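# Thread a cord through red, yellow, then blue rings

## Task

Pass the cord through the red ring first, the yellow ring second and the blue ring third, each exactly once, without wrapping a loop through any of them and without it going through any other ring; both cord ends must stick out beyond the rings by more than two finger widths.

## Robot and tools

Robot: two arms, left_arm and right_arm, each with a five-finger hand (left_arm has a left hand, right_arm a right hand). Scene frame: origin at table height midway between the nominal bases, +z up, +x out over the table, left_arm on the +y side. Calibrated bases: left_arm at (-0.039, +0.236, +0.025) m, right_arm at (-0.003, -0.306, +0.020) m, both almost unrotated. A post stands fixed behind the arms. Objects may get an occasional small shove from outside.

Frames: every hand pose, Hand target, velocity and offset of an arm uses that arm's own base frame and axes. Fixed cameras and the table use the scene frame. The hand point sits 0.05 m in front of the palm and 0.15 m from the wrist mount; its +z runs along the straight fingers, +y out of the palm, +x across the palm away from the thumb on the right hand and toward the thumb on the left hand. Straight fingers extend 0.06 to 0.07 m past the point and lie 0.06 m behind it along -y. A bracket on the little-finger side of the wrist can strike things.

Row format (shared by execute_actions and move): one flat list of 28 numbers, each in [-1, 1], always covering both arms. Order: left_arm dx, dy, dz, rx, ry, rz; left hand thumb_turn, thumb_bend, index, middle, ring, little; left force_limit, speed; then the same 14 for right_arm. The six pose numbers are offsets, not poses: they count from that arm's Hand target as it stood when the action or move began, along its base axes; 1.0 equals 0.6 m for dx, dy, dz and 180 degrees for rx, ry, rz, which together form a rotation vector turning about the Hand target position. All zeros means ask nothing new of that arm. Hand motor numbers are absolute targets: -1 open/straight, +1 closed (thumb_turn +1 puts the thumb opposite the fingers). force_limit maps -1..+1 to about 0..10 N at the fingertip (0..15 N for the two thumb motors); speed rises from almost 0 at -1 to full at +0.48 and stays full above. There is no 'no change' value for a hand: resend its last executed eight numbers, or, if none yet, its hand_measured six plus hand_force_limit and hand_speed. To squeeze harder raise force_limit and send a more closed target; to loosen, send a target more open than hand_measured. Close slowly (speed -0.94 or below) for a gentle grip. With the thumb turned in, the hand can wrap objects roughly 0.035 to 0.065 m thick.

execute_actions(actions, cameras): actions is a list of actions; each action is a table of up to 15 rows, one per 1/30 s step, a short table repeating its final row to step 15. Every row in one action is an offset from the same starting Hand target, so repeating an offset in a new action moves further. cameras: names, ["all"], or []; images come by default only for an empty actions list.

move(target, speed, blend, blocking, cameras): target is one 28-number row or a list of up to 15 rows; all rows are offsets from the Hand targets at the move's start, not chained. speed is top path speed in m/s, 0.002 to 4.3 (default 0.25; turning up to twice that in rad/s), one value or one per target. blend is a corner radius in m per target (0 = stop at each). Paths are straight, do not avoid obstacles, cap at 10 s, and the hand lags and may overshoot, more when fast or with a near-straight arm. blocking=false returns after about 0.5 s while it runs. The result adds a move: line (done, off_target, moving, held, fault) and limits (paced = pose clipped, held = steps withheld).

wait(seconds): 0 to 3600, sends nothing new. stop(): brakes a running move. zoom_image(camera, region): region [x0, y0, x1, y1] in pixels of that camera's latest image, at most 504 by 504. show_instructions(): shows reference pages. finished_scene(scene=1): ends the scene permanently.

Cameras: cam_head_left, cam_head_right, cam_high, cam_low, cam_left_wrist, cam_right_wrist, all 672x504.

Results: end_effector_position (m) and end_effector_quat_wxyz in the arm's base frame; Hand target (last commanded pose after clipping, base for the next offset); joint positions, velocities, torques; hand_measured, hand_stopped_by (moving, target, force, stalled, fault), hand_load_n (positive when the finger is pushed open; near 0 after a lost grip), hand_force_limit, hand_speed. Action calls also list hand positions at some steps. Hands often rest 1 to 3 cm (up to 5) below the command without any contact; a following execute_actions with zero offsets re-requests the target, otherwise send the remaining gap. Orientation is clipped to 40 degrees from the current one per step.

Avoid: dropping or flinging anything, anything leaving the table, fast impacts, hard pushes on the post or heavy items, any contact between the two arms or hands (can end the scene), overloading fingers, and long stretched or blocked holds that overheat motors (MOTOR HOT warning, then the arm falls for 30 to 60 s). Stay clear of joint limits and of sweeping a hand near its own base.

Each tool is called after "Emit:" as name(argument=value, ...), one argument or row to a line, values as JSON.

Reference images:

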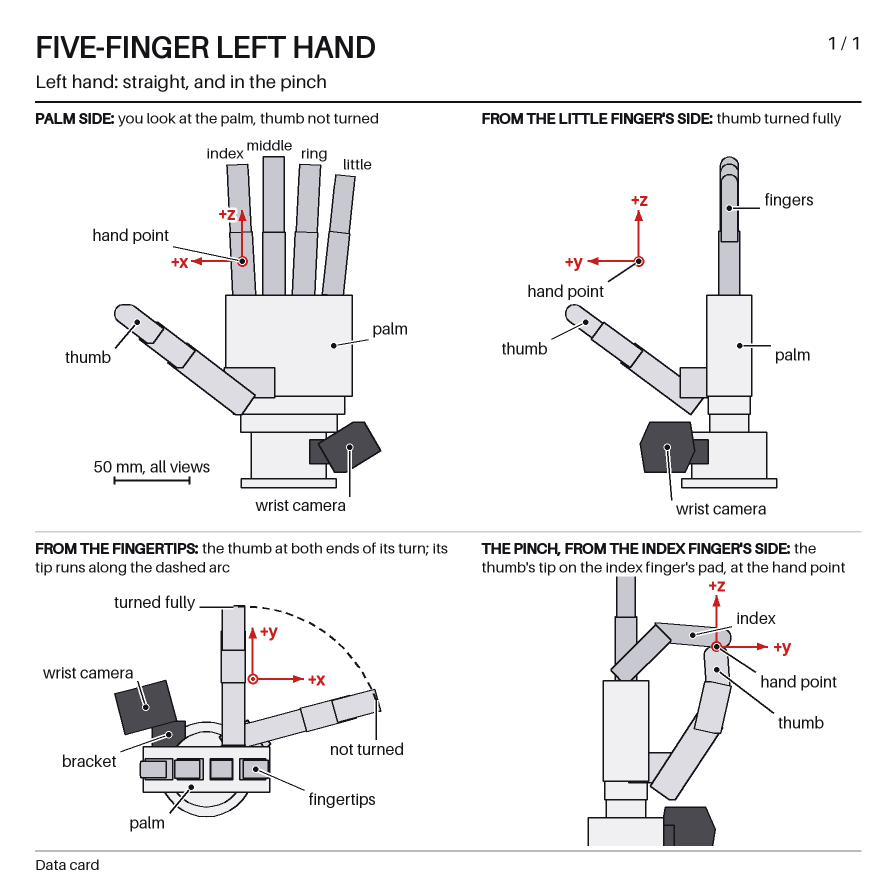

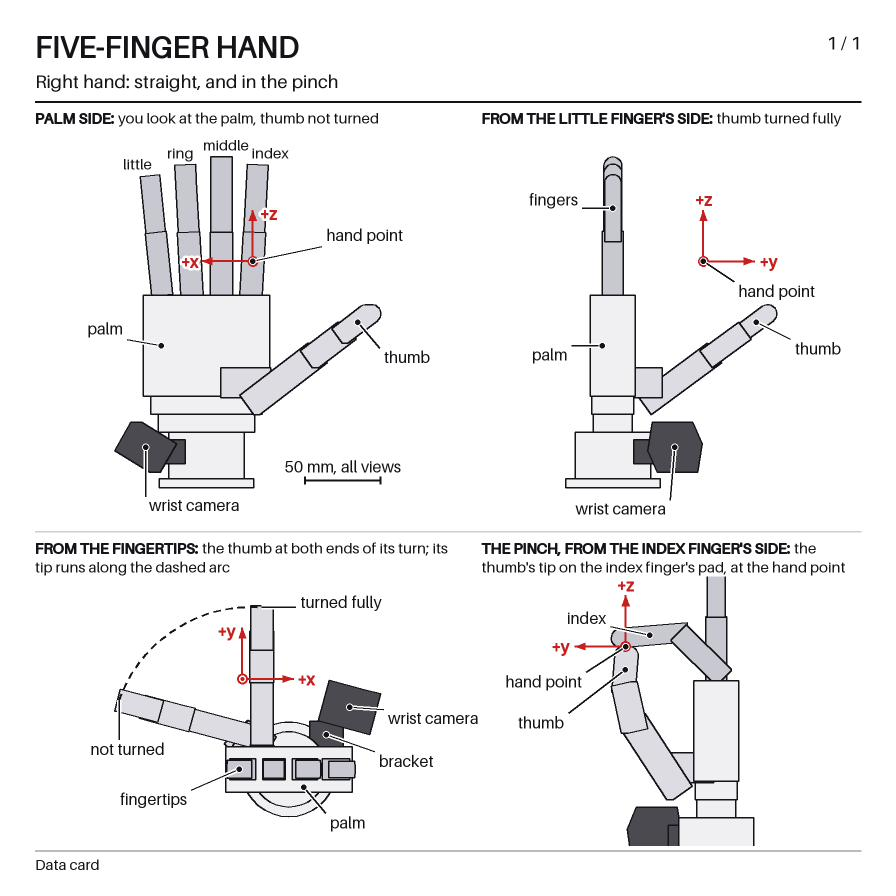

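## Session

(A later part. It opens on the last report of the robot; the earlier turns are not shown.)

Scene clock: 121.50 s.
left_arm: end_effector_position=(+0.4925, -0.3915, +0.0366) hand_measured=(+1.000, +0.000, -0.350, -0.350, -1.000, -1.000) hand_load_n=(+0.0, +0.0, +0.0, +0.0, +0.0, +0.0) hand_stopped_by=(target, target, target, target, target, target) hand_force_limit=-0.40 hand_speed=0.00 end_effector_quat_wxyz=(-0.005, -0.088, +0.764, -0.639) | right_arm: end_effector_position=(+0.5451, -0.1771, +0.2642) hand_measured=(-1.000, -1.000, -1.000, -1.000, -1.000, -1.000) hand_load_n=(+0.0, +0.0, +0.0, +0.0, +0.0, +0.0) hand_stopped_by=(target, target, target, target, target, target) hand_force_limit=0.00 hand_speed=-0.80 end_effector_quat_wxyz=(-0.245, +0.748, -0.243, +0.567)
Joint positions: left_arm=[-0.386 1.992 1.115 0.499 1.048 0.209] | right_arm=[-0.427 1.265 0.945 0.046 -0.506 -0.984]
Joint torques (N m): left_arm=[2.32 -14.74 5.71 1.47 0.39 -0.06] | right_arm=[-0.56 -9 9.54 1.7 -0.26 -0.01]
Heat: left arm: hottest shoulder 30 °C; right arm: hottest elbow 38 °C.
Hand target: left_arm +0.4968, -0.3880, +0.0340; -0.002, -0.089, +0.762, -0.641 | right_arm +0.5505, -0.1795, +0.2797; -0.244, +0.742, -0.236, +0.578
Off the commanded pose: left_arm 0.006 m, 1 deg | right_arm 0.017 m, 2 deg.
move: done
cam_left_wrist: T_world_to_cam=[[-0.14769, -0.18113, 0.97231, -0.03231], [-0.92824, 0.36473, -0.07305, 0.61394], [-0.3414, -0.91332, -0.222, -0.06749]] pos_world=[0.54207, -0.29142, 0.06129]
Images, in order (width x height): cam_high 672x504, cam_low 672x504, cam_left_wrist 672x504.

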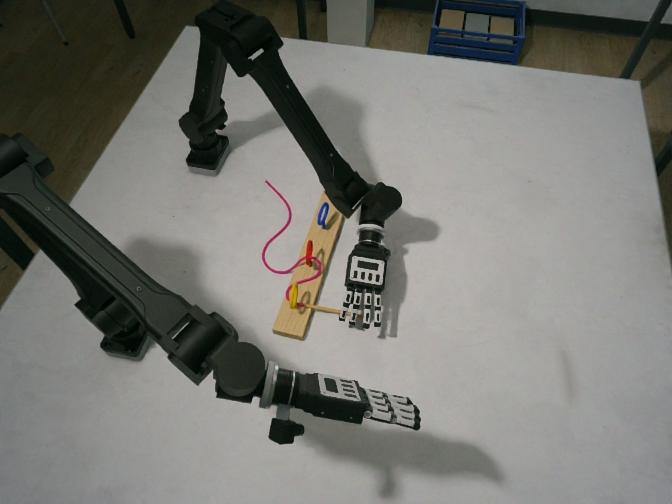

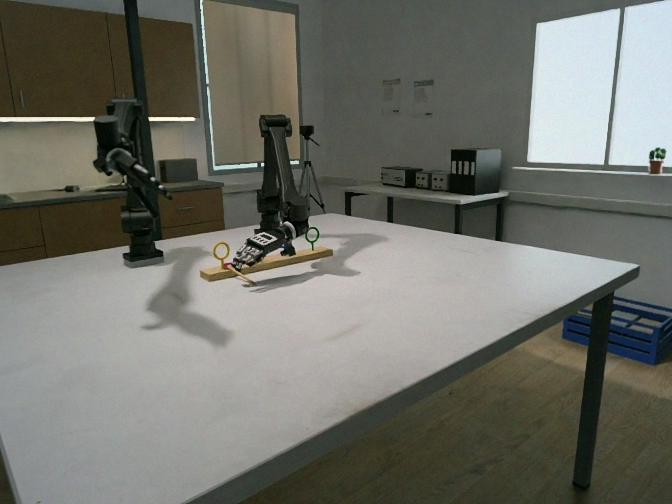

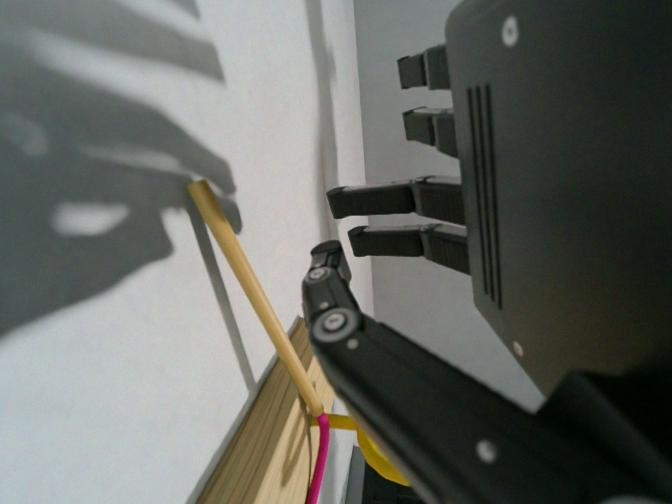

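Emit:
move(
  target=[-0.0032,-0.006,-0.06,0,0,0,1,0,-0.35,-0.35,-1,-1,-0.4,0,0,0,0,0,0,0,-1,-1,-1,-1,-1,-1,0,-0.8],
  speed=0.05,
  cameras=["cam_left_wrist","cam_low"],
)

Emit:
zoom_image(
  camera="cam_low",
  region=[190, 220, 320, 310],
)

Scene clock: 125.17 s.
left_arm: end_effector_position=(+0.4934, -0.3919, +0.0020) hand_measured=(+1.000, +0.000, -0.350, -0.350, -1.000, -1.000) hand_load_n=(+0.0, +0.0, +0.0, +0.0, +0.0, +0.0) hand_stopped_by=(target, target, target, target, target, target) hand_force_limit=-0.40 hand_speed=0.00 end_effector_quat_wxyz=(-0.003, -0.086, +0.764, -0.640) | right_arm: end_effector_position=(+0.5451, -0.1771, +0.2642) hand_measured=(-1.000, -1.000, -1.000, -1.000, -1.000, -1.000) hand_load_n=(+0.0, +0.0, +0.0, +0.0, +0.0, +0.0) hand_stopped_by=(target, target, target, target, target, target) hand_force_limit=0.00 hand_speed=-0.80 end_effector_quat_wxyz=(-0.245, +0.748, -0.243, +0.567)
Joint positions: left_arm=[-0.386 2.068 1.114 0.584 1.048 0.209] | right_arm=[-0.427 1.265 0.945 0.046 -0.506 -0.984]
Joint torques (N m): left_arm=[1.61 -14.92 5.19 1.51 0.14 -0.11] | right_arm=[-0.56 -9.11 9.54 1.68 -0.24 -0.04]
Heat: left arm: hottest shoulder 30 °C; right arm: hottest elbow 38 °C.
Hand target: left_arm +0.4949, -0.3916, -0.0020; -0.002, -0.089, +0.762, -0.641 | right_arm +0.5505, -0.1795, +0.2797; -0.244, +0.742, -0.236, +0.578
Off the commanded pose: left_arm 0.004 m, 0 deg | right_arm 0.017 m, 2 deg.
move: done
cam_left_wrist: T_world_to_cam=[[-0.15428, -0.17844, 0.97178, 0.00577], [-0.92772, 0.36452, -0.08035, 0.61213], [-0.3399, -0.91394, -0.22178, -0.07618]] pos_world=[0.54288, -0.29173, 0.02668]
Images, in order (width x height): cam_low 672x504, cam_left_wrist 672x504.

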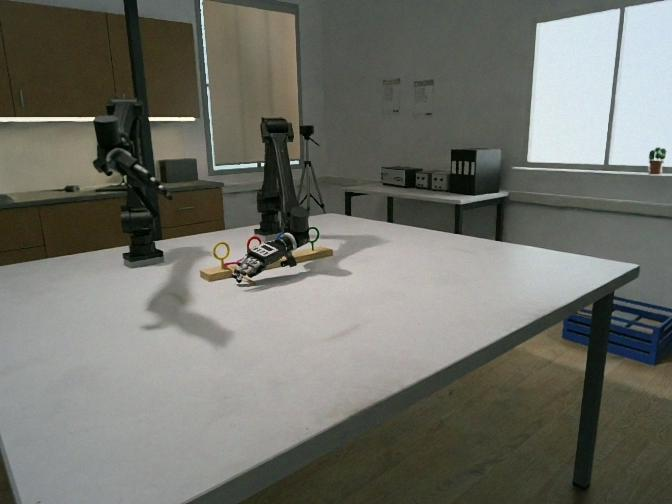

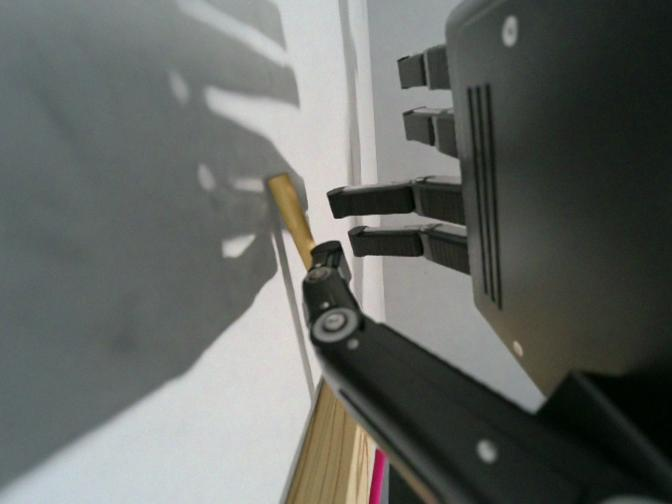

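Scaled by 3.877 from the camera's image (finer frame: 960x720).

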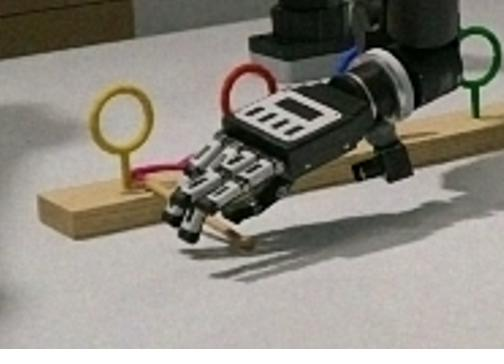

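Emit:
move(
  target=[
    [0.0,-0.0167,0,0,0,0,1,0,-0.35,-0.35,-1,-1,-0.4,0,0,0,0,0,0,0,-1,-1,-1,-1,-1,-1,0,-0.8],
    [0.0,-0.0167,-0.022,0,0,0,1,0,-0.35,-0.35,-1,-1,-0.4,0,0,0,0,0,0,0,-1,-1,-1,-1,-1,-1,0,-0.8],
  ],
  speed=0.04,
  cameras=["cam_left_wrist","cam_low"],
)

Emit:
zoom_image(
  camera="cam_left_wrist",
  region=[240, 120, 480, 300],
)

Scene clock: 130.23 s.
left_arm: end_effector_position=(+0.4932, -0.3951, -0.0112) hand_measured=(+1.000, +0.000, -0.350, -0.350, -1.000, -1.000) hand_load_n=(+0.0, +0.0, +0.0, +0.5, +0.0, +0.0) hand_stopped_by=(target, target, target, target, target, target) hand_force_limit=-0.40 hand_speed=0.00 end_effector_quat_wxyz=(-0.001, -0.090, +0.764, -0.640) | right_arm: end_effector_position=(+0.5451, -0.1771, +0.2642) hand_measured=(-1.000, -1.000, -1.000, -1.000, -1.000, -1.000) hand_load_n=(+0.0, +0.0, +0.0, +0.0, +0.0, +0.0) hand_stopped_by=(target, target, target, target, target, target) hand_force_limit=0.00 hand_speed=-0.80 end_effector_quat_wxyz=(-0.245, +0.748, -0.243, +0.567)
Joint positions: left_arm=[-0.392 2.097 1.114 0.62 1.034 0.198] | right_arm=[-0.427 1.265 0.945 0.046 -0.506 -0.984]
Joint torques (N m): left_arm=[0.73 -14.51 6.04 1.37 0.1 -0.12] | right_arm=[-0.56 -9.23 9.44 1.62 -0.26 -0.02]
Heat: left arm: hottest shoulder 31 °C; right arm: hottest elbow 38 °C.
Hand target: left_arm +0.4949, -0.4016, -0.0153; -0.002, -0.089, +0.762, -0.641 | right_arm +0.5505, -0.1795, +0.2797; -0.244, +0.742, -0.236, +0.578
Off the commanded pose: left_arm 0.008 m, 0 deg | right_arm 0.017 m, 2 deg.
move: done
cam_left_wrist: T_world_to_cam=[[-0.1502, -0.18099, 0.97195, 0.01496], [-0.93116, 0.35626, -0.07756, 0.61046], [-0.33222, -0.91669, -0.22204, -0.08701]] pos_world=[0.54178, -0.29453, 0.01348]
Images, in order (width x height): cam_low 672x504, cam_left_wrist 672x504.

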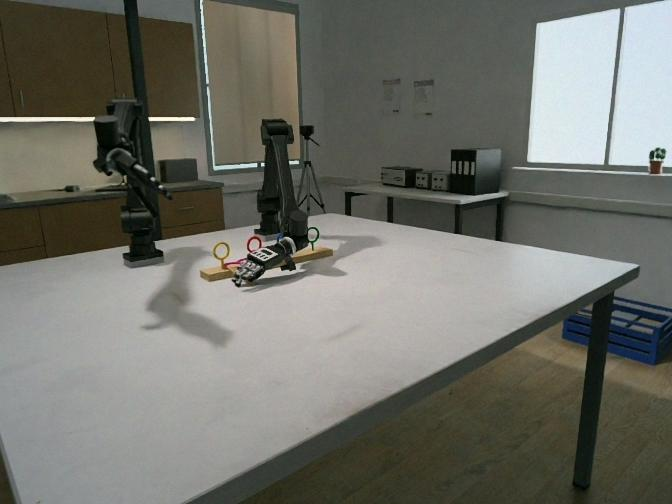

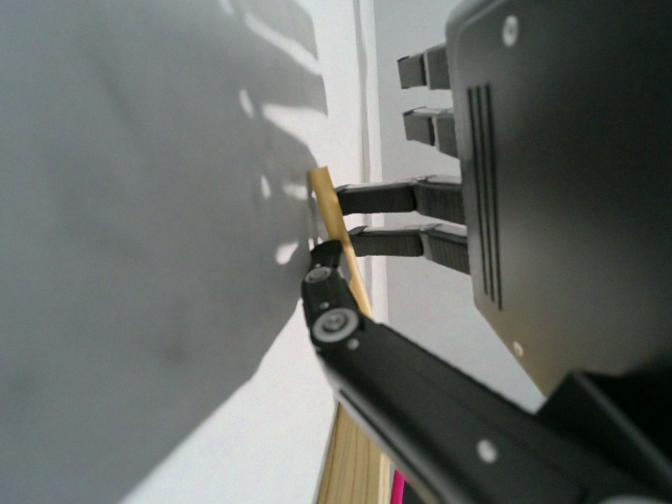

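Scaled by 2.100 from the camera's image (finer frame: 960x720).

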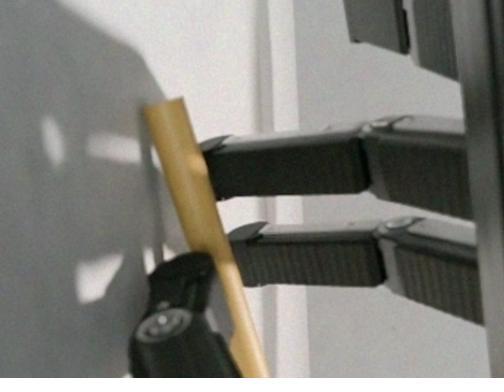

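Emit:
move(
  target=[0,0,0,0,0,0,1,0,0.35,0.35,-1,-1,-0.4,-0.85,0,0,0,0,0,0,-1,-1,-1,-1,-1,-1,0,-0.8],
  speed=0.04,
  cameras=["cam_left_wrist","cam_low"],
)

Emit:
zoom_image(
  camera="cam_left_wrist",
  region=[240, 120, 480, 300],
)

Scene clock: 133.13 s.
left_arm: end_effector_position=(+0.4935, -0.3977, -0.0091) hand_measured=(+1.000, +0.000, +0.120, -0.254, -1.000, -1.000) hand_load_n=(+0.0, +1.0, +3.5, +1.0, +0.0, +0.0) hand_stopped_by=(target, target, force, force, target, target) hand_force_limit=-0.40 hand_speed=-0.85 end_effector_quat_wxyz=(+0.001, -0.086, +0.762, -0.642) | right_arm: end_effector_position=(+0.5451, -0.1771, +0.2642) hand_measured=(-1.000, -1.000, -1.000, -1.000, -1.000, -1.000) hand_load_n=(+0.0, +0.0, +0.0, +0.0, +0.0, +0.0) hand_stopped_by=(target, target, target, target, target, target) hand_force_limit=0.00 hand_speed=-0.80 end_effector_quat_wxyz=(-0.245, +0.748, -0.243, +0.567)
Joint positions: left_arm=[-0.395 2.097 1.116 0.631 1.034 0.194] | right_arm=[-0.427 1.265 0.945 0.046 -0.506 -0.984]
Joint torques (N m): left_arm=[0.97 -14.51 5.91 0.98 0.08 -0.08] | right_arm=[-0.15 -8.94 9.48 1.72 -0.26 -0.05]
Heat: left arm: hottest shoulder 31 °C; right arm: hottest elbow 39 °C.
Hand target: left_arm +0.4948, -0.4016, -0.0153; -0.002, -0.089, +0.762, -0.641 | right_arm +0.5505, -0.1795, +0.2797; -0.244, +0.742, -0.236, +0.578
Off the commanded pose: left_arm 0.007 m, 1 deg | right_arm 0.017 m, 2 deg.
move: done
cam_left_wrist: T_world_to_cam=[[-0.15844, -0.17541, 0.97166, 0.01886], [-0.92952, 0.35839, -0.08687, 0.61177], [-0.333, -0.91694, -0.21983, -0.08844]] pos_world=[0.54219, -0.29704, 0.01538]
Images, in order (width x height): cam_low 672x504, cam_left_wrist 672x504.

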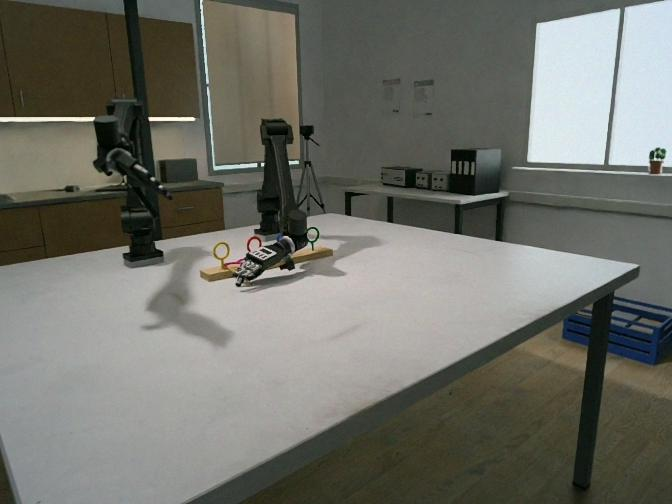

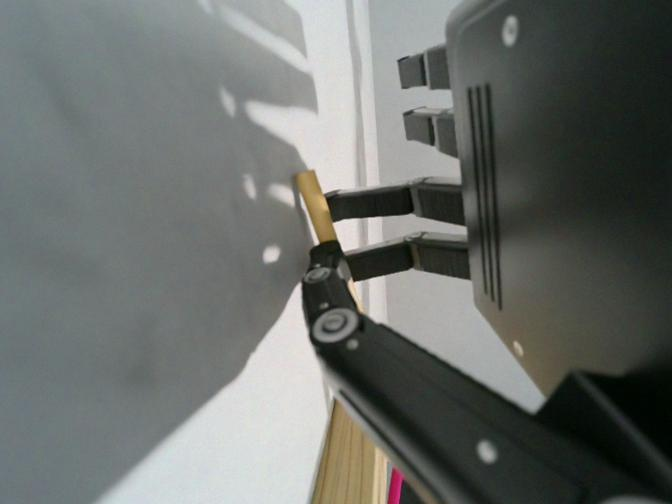

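Scaled by 2.100 from the camera's image (finer frame: 960x720).

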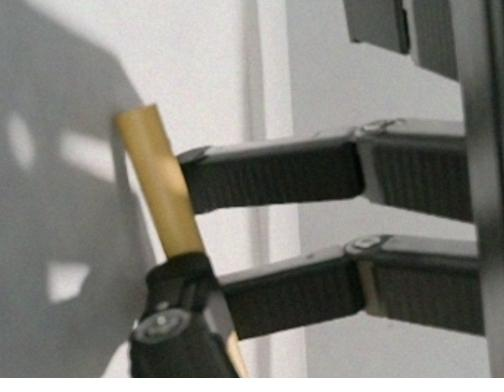

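Emit:
move(
  target=[0,0,0.08,0,0,0,1,0,0.35,0.35,-1,-1,-0.4,-0.85,0,0,0,0,0,0,-1,-1,-1,-1,-1,-1,0,-0.8],
  speed=0.05,
  cameras=["cam_left_wrist","cam_low","cam_head_left"],
)

Emit:
zoom_image(
  camera="cam_left_wrist",
  region=[240, 120, 480, 300],
)

Emit:
zoom_image(
  camera="cam_low",
  region=[190, 220, 320, 310],
)

Scene clock: 136.90 s.
left_arm: end_effector_position=(+0.4918, -0.3969, +0.0193) hand_measured=(+1.000, +0.000, +0.120, -0.254, -1.000, -1.000) hand_load_n=(-0.5, +1.0, +3.0, +0.0, +0.0, +0.0) hand_stopped_by=(target, target, force, force, target, target) hand_force_limit=-0.40 hand_speed=-0.85 end_effector_quat_wxyz=(-0.006, -0.093, +0.765, -0.638) | right_arm: end_effector_position=(+0.5451, -0.1771, +0.2642) hand_measured=(-1.000, -1.000, -1.000, -1.000, -1.000, -1.000) hand_load_n=(+0.0, +0.0, +0.0, +0.0, +0.0, +0.0) hand_stopped_by=(target, target, target, target, target, target) hand_force_limit=0.00 hand_speed=-0.80 end_effector_quat_wxyz=(-0.245, +0.748, -0.243, +0.567)
Joint positions: left_arm=[-0.395 2.03 1.116 0.541 1.033 0.194] | right_arm=[-0.427 1.265 0.945 0.046 -0.506 -0.984]
Joint torques (N m): left_arm=[1.08 -17.14 6.11 0.53 0.12 -0.09] | right_arm=[-0.09 -8.94 9.51 1.7 -0.25 -0.01]
Heat: left arm: hottest shoulder 31 °C; right arm: hottest elbow 39 °C.
Hand target: left_arm +0.4949, -0.4016, +0.0328; -0.002, -0.089, +0.762, -0.641 | right_arm +0.5505, -0.1795, +0.2797; -0.244, +0.742, -0.236, +0.578
Off the commanded pose: left_arm 0.014 m, 1 deg | right_arm 0.017 m, 2 deg.
move: off_target (left_arm)
cam_left_wrist: T_world_to_cam=[[-0.13852, -0.18389, 0.97314, -0.02211], [-0.93136, 0.35827, -0.06487, 0.61289], [-0.33671, -0.91533, -0.2209, -0.07962]] pos_world=[0.54095, -0.29652, 0.04369]
Images, in order (width x height): cam_head_left 672x504, cam_low 672x504, cam_left_wrist 672x504.

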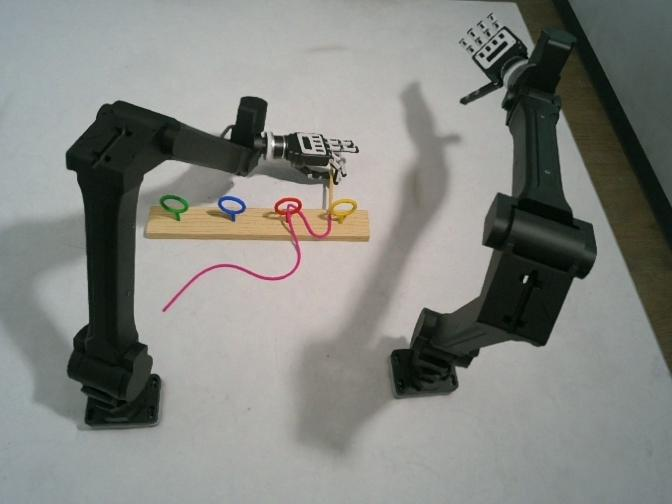

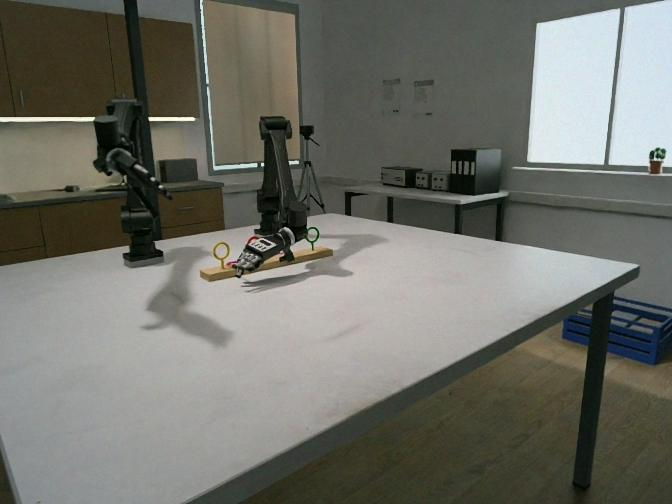

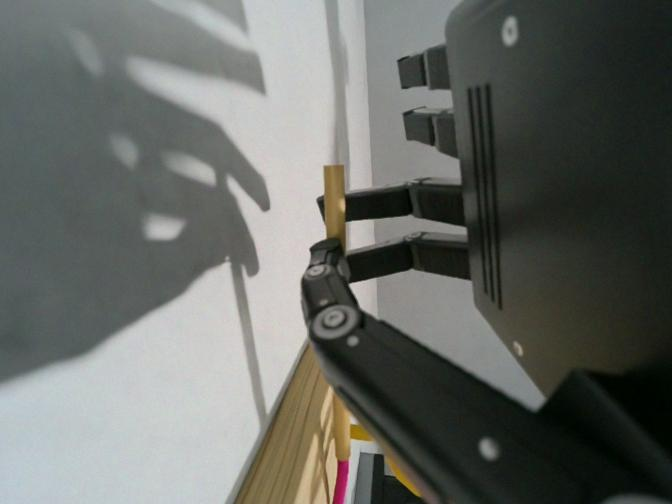

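Scaled by 2.100 from the camera's image (finer frame: 960x720).

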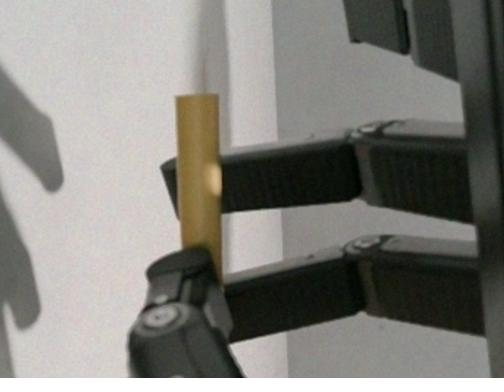

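Scaled by 3.877 from the camera's image (finer frame: 960x720).

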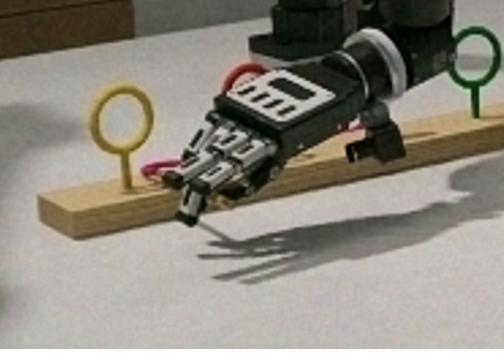

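Emit:
move(
  target=[0,0,0,0,0,0,1,0,0.35,0.3,-1,-1,-0.4,-0.92,0,0,0,0,0,0,-1,-1,-1,-1,-1,-1,0,-0.8],
  speed=0.05,
  cameras=["cam_left_wrist","cam_low","cam_head_left"],
)

Emit:
zoom_image(
  camera="cam_left_wrist",
  region=[240, 120, 480, 300],
)

Scene clock: 140.37 s.
left_arm: end_effector_position=(+0.4918, -0.3969, +0.0193) hand_measured=(+1.000, +0.000, +0.120, +0.110, -1.000, -1.000) hand_load_n=(+0.5, +2.5, +3.5, +3.0, +0.0, +0.0) hand_stopped_by=(target, target, force, force, target, target) hand_force_limit=-0.40 hand_speed=-0.92 end_effector_quat_wxyz=(-0.006, -0.093, +0.765, -0.638) | right_arm: end_effector_position=(+0.5451, -0.1771, +0.2642) hand_measured=(-1.000, -1.000, -1.000, -1.000, -1.000, -1.000) hand_load_n=(+0.0, +0.0, +0.0, +0.0, +0.0, +0.0) hand_stopped_by=(target, target, target, target, target, target) hand_force_limit=0.00 hand_speed=-0.80 end_effector_quat_wxyz=(-0.245, +0.748, -0.243, +0.567)
Joint positions: left_arm=[-0.395 2.03 1.116 0.541 1.033 0.194] | right_arm=[-0.427 1.265 0.945 0.046 -0.506 -0.984]
Joint torques (N m): left_arm=[1.08 -17.14 6.11 0.51 0.12 -0.09] | right_arm=[-0.09 -9.05 9.57 1.69 -0.27 -0.02]
Heat: left arm: hottest shoulder 31 °C; right arm: hottest elbow 39 °C.
Hand target: left_arm +0.4949, -0.4016, +0.0328; -0.002, -0.089, +0.762, -0.641 | right_arm +0.5505, -0.1795, +0.2797; -0.244, +0.742, -0.236, +0.578
Off the commanded pose: left_arm 0.015 m, 1 deg | right_arm 0.017 m, 2 deg.
move: done
cam_left_wrist: T_world_to_cam=[[-0.13852, -0.18389, 0.97314, -0.02211], [-0.93136, 0.35827, -0.06487, 0.61289], [-0.33671, -0.91533, -0.2209, -0.07962]] pos_world=[0.54095, -0.29652, 0.04369]
Images, in order (width x height): cam_head_left 672x504, cam_low 672x504, cam_left_wrist 672x504.

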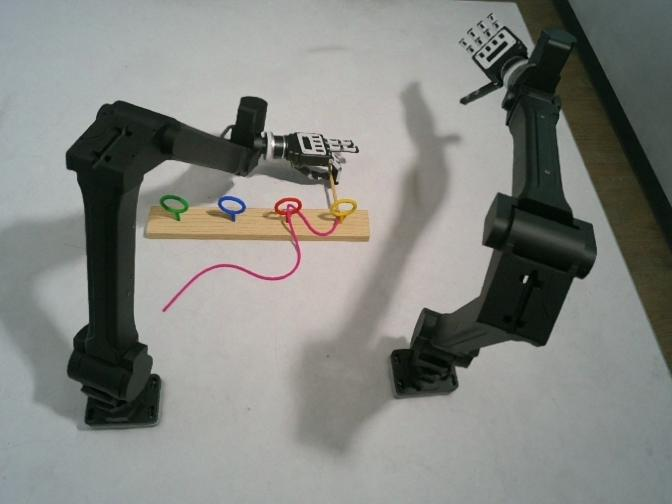

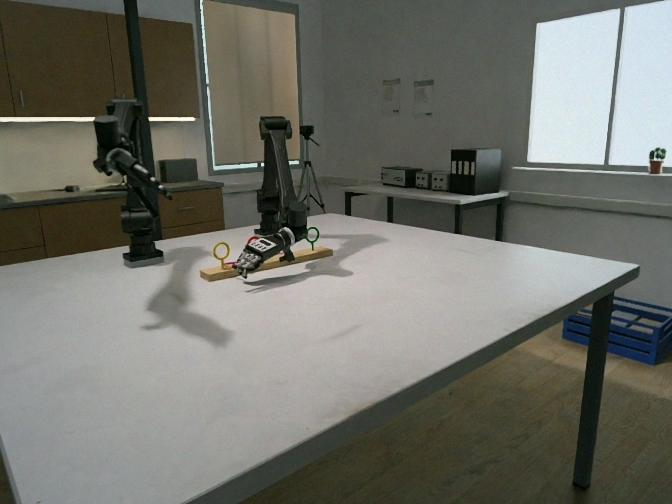

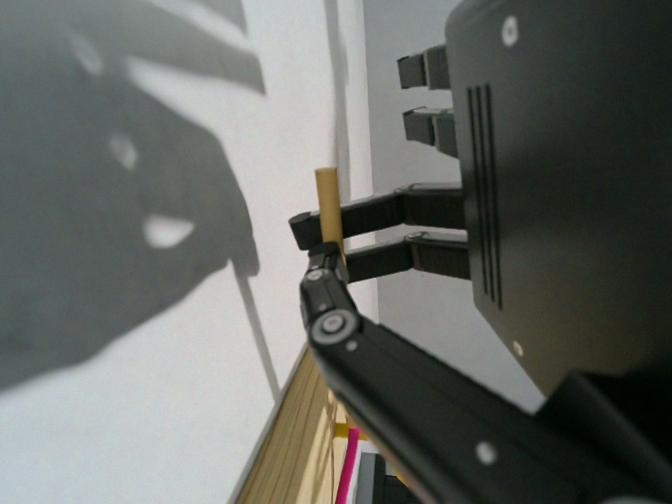

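Scaled by 2.100 from the camera's image (finer frame: 960x720).

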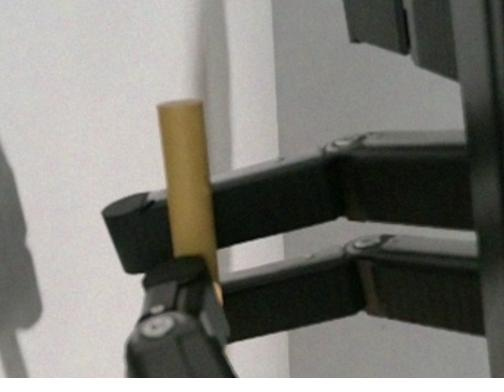

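Emit:
move(
  target=[
    [0.04,0.083,0,0,0,0,1,0,0.35,0.3,-1,-1,-0.4,-0.92,0,0,0,0,0,0,-1,-1,-1,-1,-1,-1,0,-0.8],
    [0.04,0.083,0.17,0,0,0,1,0,0.35,0.3,-1,-1,-0.4,-0.92,0,0,0,0,0,0,-1,-1,-1,-1,-1,-1,0,-0.8],
  ],
  speed=0.08,
  cameras=["all"],
)

Scene clock: 149.87 s.
left_arm: end_effector_position=(+0.5056, -0.3495, +0.1122) hand_measured=(+1.000, +0.000, +0.120, +0.110, -1.000, -1.000) hand_load_n=(+0.5, +3.0, +4.0, +3.0, +0.0, +0.0) hand_stopped_by=(target, target, force, force, target, target) hand_force_limit=-0.40 hand_speed=-0.92 end_effector_quat_wxyz=(-0.021, -0.107, +0.766, -0.633) | right_arm: end_effector_position=(+0.5451, -0.1771, +0.2642) hand_measured=(-1.000, -1.000, -1.000, -1.000, -1.000, -1.000) hand_load_n=(+0.0, +0.0, +0.0, +0.0, +0.0, +0.0) hand_stopped_by=(target, target, target, target, target, target) hand_force_limit=0.00 hand_speed=-0.80 end_effector_quat_wxyz=(-0.245, +0.748, -0.243, +0.567)
Joint positions: left_arm=[-0.305 1.844 1.164 0.215 1.117 0.252] | right_arm=[-0.427 1.265 0.945 0.046 -0.506 -0.984]
Joint torques (N m): left_arm=[1.79 -15.97 9.22 0.46 0.47 0.11] | right_arm=[-0.09 -9.35 9.58 1.62 -0.26 0.01]
Heat: left arm: hottest shoulder 31 °C; right arm: hottest elbow 39 °C.
Hand target: left_arm +0.5189, -0.3518, +0.1346; -0.002, -0.089, +0.762, -0.641 | right_arm +0.5505, -0.1795, +0.2797; -0.244, +0.742, -0.236, +0.578
Off the commanded pose: left_arm 0.026 m, 3 deg | right_arm 0.017 m, 2 deg.
move: off_target (left_arm)
cam_left_wrist: T_world_to_cam=[[-0.09731, -0.18984, 0.97698, -0.12526], [-0.93411, 0.3562, -0.02382, 0.61083], [-0.34348, -0.91492, -0.21199, -0.00848]] pos_world=[0.55548, -0.24912, 0.13513]

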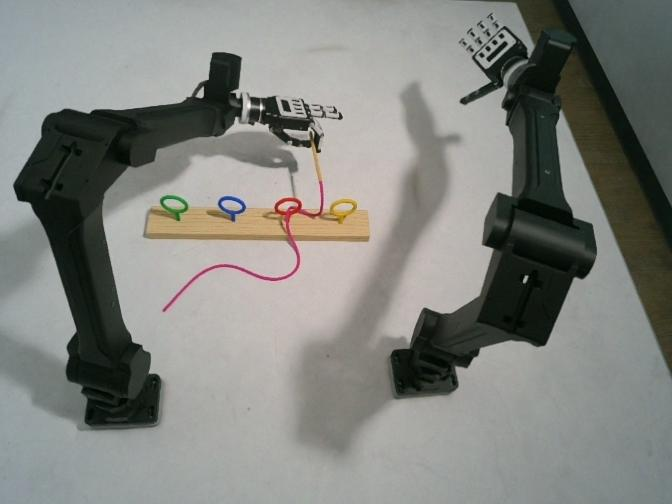

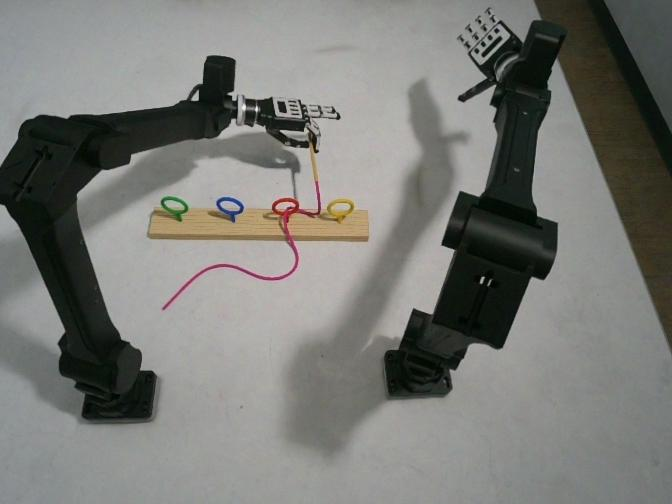

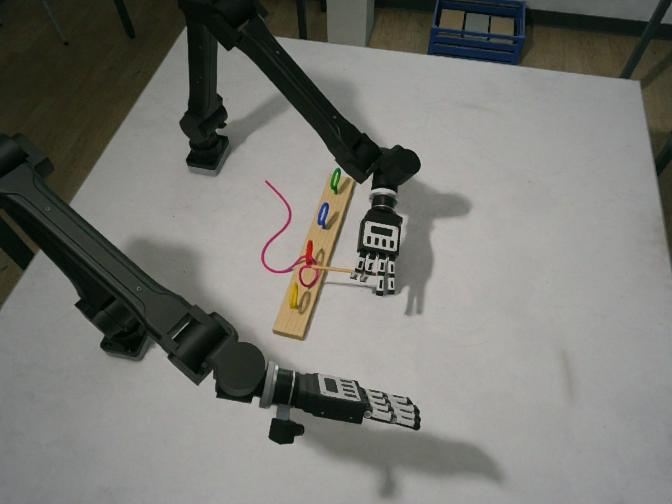

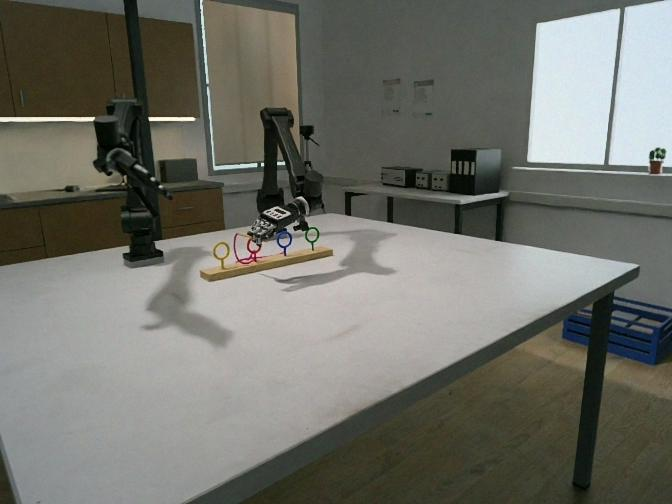

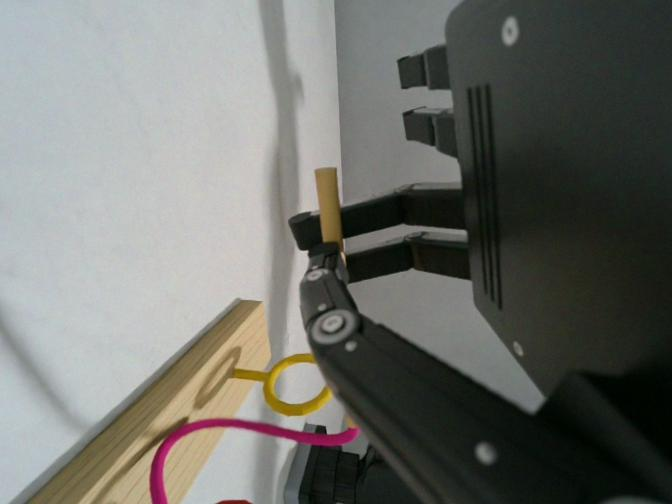

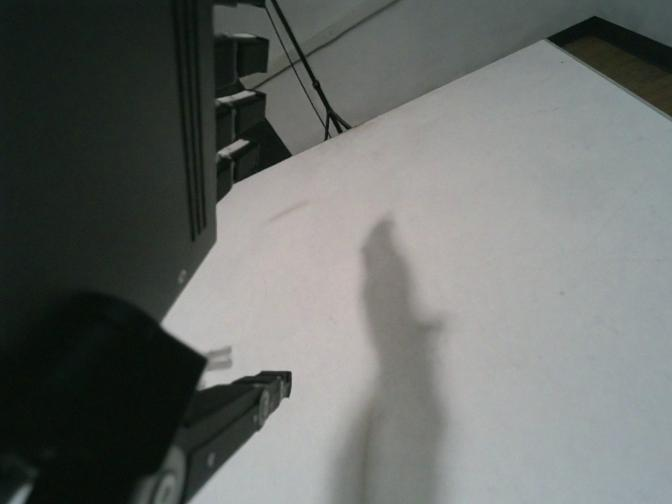

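Emit:
move(
  target=[0,0,0.0715,0.009,-0.053,0.1,1,0,0.35,0.3,-1,-1,-0.4,-0.92,0,0,0,0,0,0,-1,-1,-1,-1,-1,-1,0,-0.8],
  speed=0.08,
  cameras=["cam_left_wrist","cam_head_left","cam_low","cam_high"],
)

Scene clock: 163.63 s.
left_arm: end_effector_position=(+0.5205, -0.3466, +0.1627) hand_measured=(+1.000, +0.000, +0.120, +0.110, -1.000, -1.000) hand_load_n=(+0.5, +2.5, +4.0, +3.0, +0.0, +0.0) hand_stopped_by=(target, target, force, force, target, target) hand_force_limit=-0.40 hand_speed=-0.92 end_effector_quat_wxyz=(+0.156, -0.161, +0.753, -0.619) | right_arm: end_effector_position=(+0.5451, -0.1771, +0.2642) hand_measured=(-1.000, -1.000, -1.000, -1.000, -1.000, -1.000) hand_load_n=(+0.0, +0.0, +0.0, +0.0, -0.5, +0.0) hand_stopped_by=(target, target, target, target, target, target) hand_force_limit=0.00 hand_speed=-0.80 end_effector_quat_wxyz=(-0.245, +0.748, -0.243, +0.567)
Joint positions: left_arm=[-0.354 1.646 1.014 0.377 0.745 0.21] | right_arm=[-0.427 1.265 0.945 0.046 -0.506 -0.984]
Joint torques (N m): left_arm=[0.79 -14.1 7.01 1.72 -0.02 -0.13] | right_arm=[-0.38 -9.11 9.44 1.77 -0.24 0]
Heat: left arm: hottest shoulder 32 °C; right arm: hottest elbow 39 °C.
Hand target: left_arm +0.5189, -0.3518, +0.1778; +0.162, -0.154, +0.745, -0.628 | right_arm +0.5505, -0.1795, +0.2797; -0.244, +0.742, -0.236, +0.578
Off the commanded pose: left_arm 0.016 m, 2 deg | right_arm 0.017 m, 2 deg.
move: off_target (left_arm)
cam_left_wrist: T_world_to_cam=[[-0.21717, -0.28297, 0.93422, -0.13558], [-0.97613, 0.06262, -0.20795, 0.57493], [0.00034, -0.95708, -0.28981, -0.17091]] pos_world=[0.53183, -0.23794, 0.19668]
Images, in order (width x height): cam_head_left 672x504, cam_high 672x504, cam_low 672x504, cam_left_wrist 672x504.

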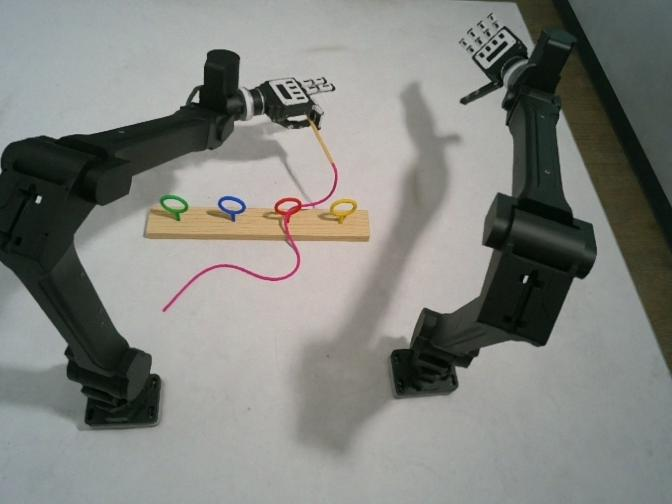

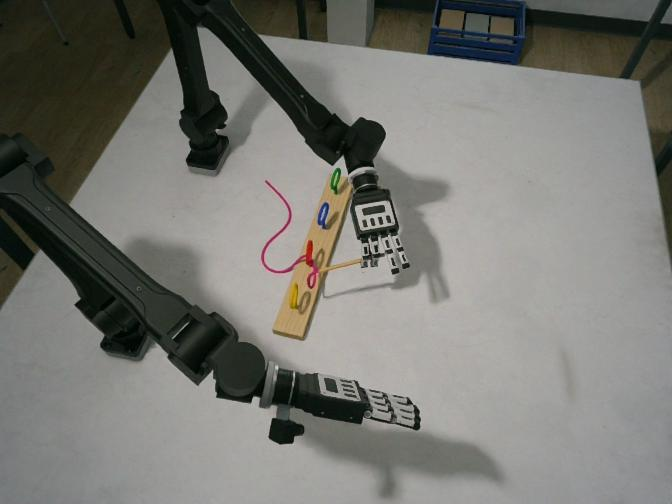

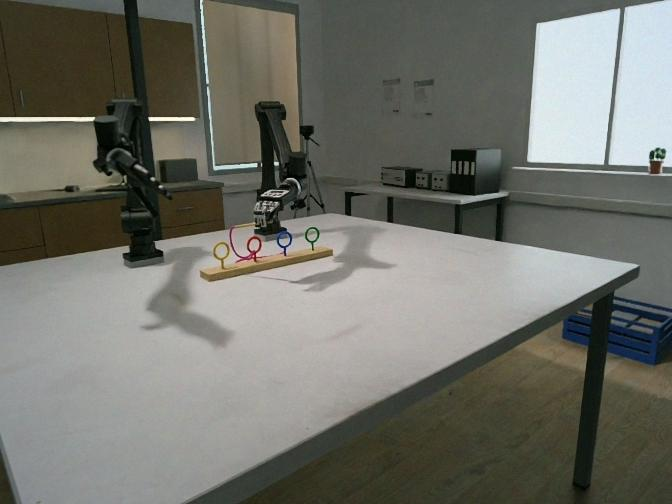

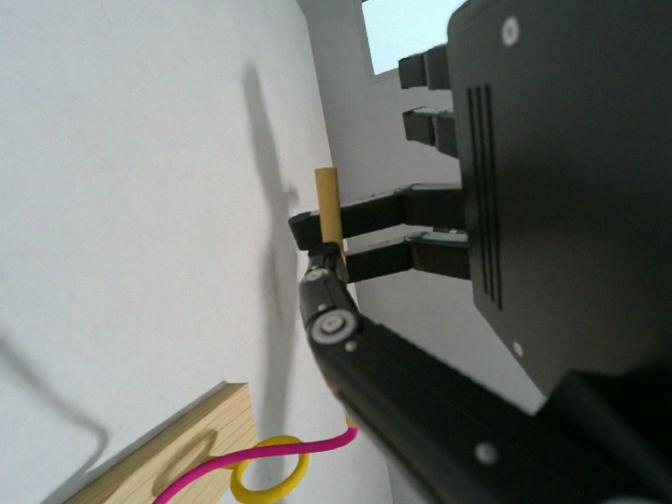

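Emit:
move(
  target=[0,0,0,0,0,0,1,0,0.35,0.3,-1,-1,-0.4,-0.92,-0.367,0.175,0.117,0.437,0.387,-0.5515,-1,-1,-1,-1,-1,-1,0,-0.8],
  speed=0.25,
  cameras=["all"],
)

Scene clock: 176.97 s.
left_arm: end_effector_position=(+0.5205, -0.3466, +0.1627) hand_measured=(+1.000, +0.000, +0.120, +0.110, -1.000, -1.000) hand_load_n=(+1.0, +3.0, +4.0, +3.0, +0.0, +0.0) hand_stopped_by=(target, target, force, force, target, target) hand_force_limit=-0.40 hand_speed=-0.92 end_effector_quat_wxyz=(+0.156, -0.161, +0.753, -0.619) | right_arm: end_effector_position=(+0.3340, -0.0746, +0.3490) hand_measured=(-1.000, -1.000, -1.000, -1.000, -1.000, -1.000) hand_load_n=(+0.0, +0.0, +0.0, +0.0, +0.0, +0.0) hand_stopped_by=(target, target, target, target, target, target) hand_force_limit=0.00 hand_speed=-0.80 end_effector_quat_wxyz=(+0.115, -0.206, +0.971, +0.038)
Joint positions: left_arm=[-0.354 1.646 1.014 0.377 0.744 0.21] | right_arm=[-0.515 1.218 1.463 -1.692 -0.21 0.65]
Joint torques (N m): left_arm=[0.67 -14.1 7.02 1.69 -0.01 -0.14] | right_arm=[-1.2 -7.06 6.42 -0.09 -0.53 0.08]
Heat: left arm: hottest shoulder 31 °C; right arm: hottest elbow 39 °C.
Hand target: left_arm +0.5189, -0.3518, +0.1778; +0.163, -0.154, +0.745, -0.628 | right_arm +0.3303, -0.0745, +0.3498; -0.027, -0.210, +0.969, +0.127
Off the commanded pose: left_arm 0.016 m, 2 deg | right_arm 0.004 m, 19 deg.
joint sent to its limit (right arm) — joint 4 (wrist pitch), lower limit. The joint targets are off in orientation, not in position.
move: off_target (right_arm)
cam_left_wrist: T_world_to_cam=[[-0.21706, -0.28315, 0.93419, -0.13564], [-0.97616, 0.06223, -0.20795, 0.57485], [0.00074, -0.95705, -0.28991, -0.17101]] pos_world=[0.53183, -0.23784, 0.19668]
cam_right_wrist: T_world_to_cam=[[-0.60863, 0.79067, -0.06636, 0.29109], [0.47522, 0.43023, 0.76751, -0.41], [0.6354, 0.4356, -0.63759, 0.15524]] pos_world=[0.27337, -0.12138, 0.43298]

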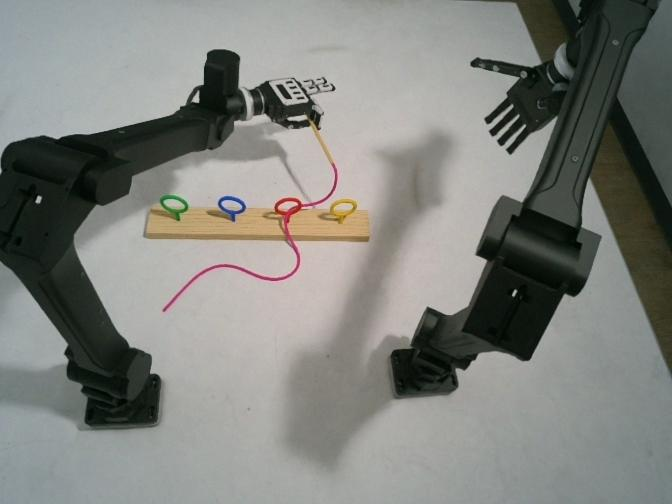

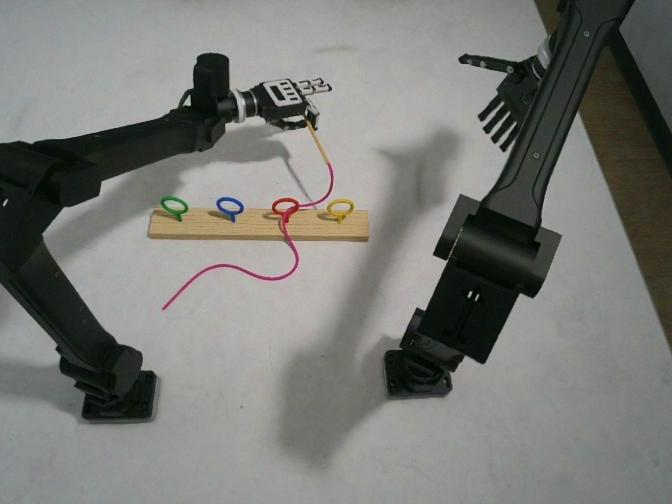

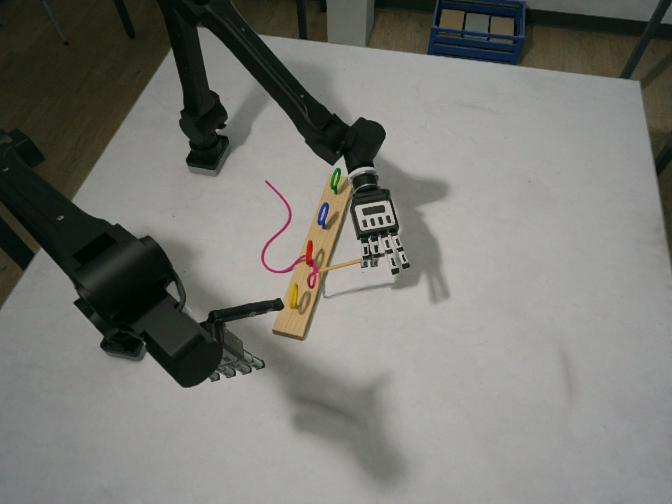

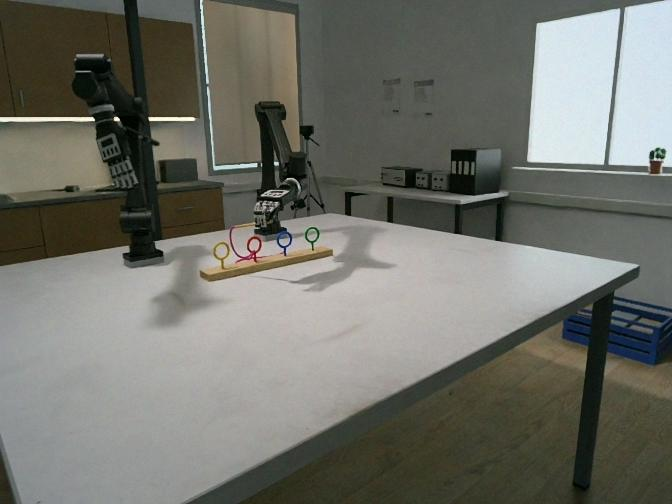

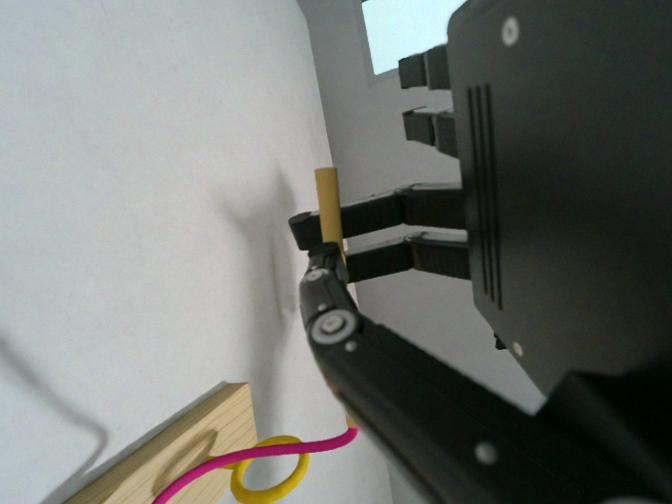

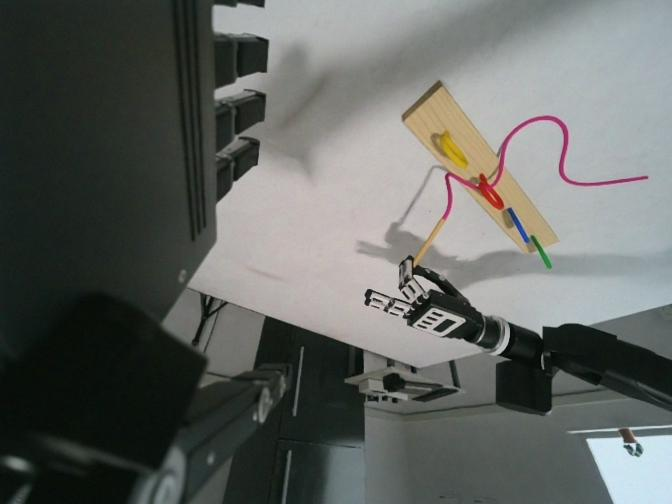

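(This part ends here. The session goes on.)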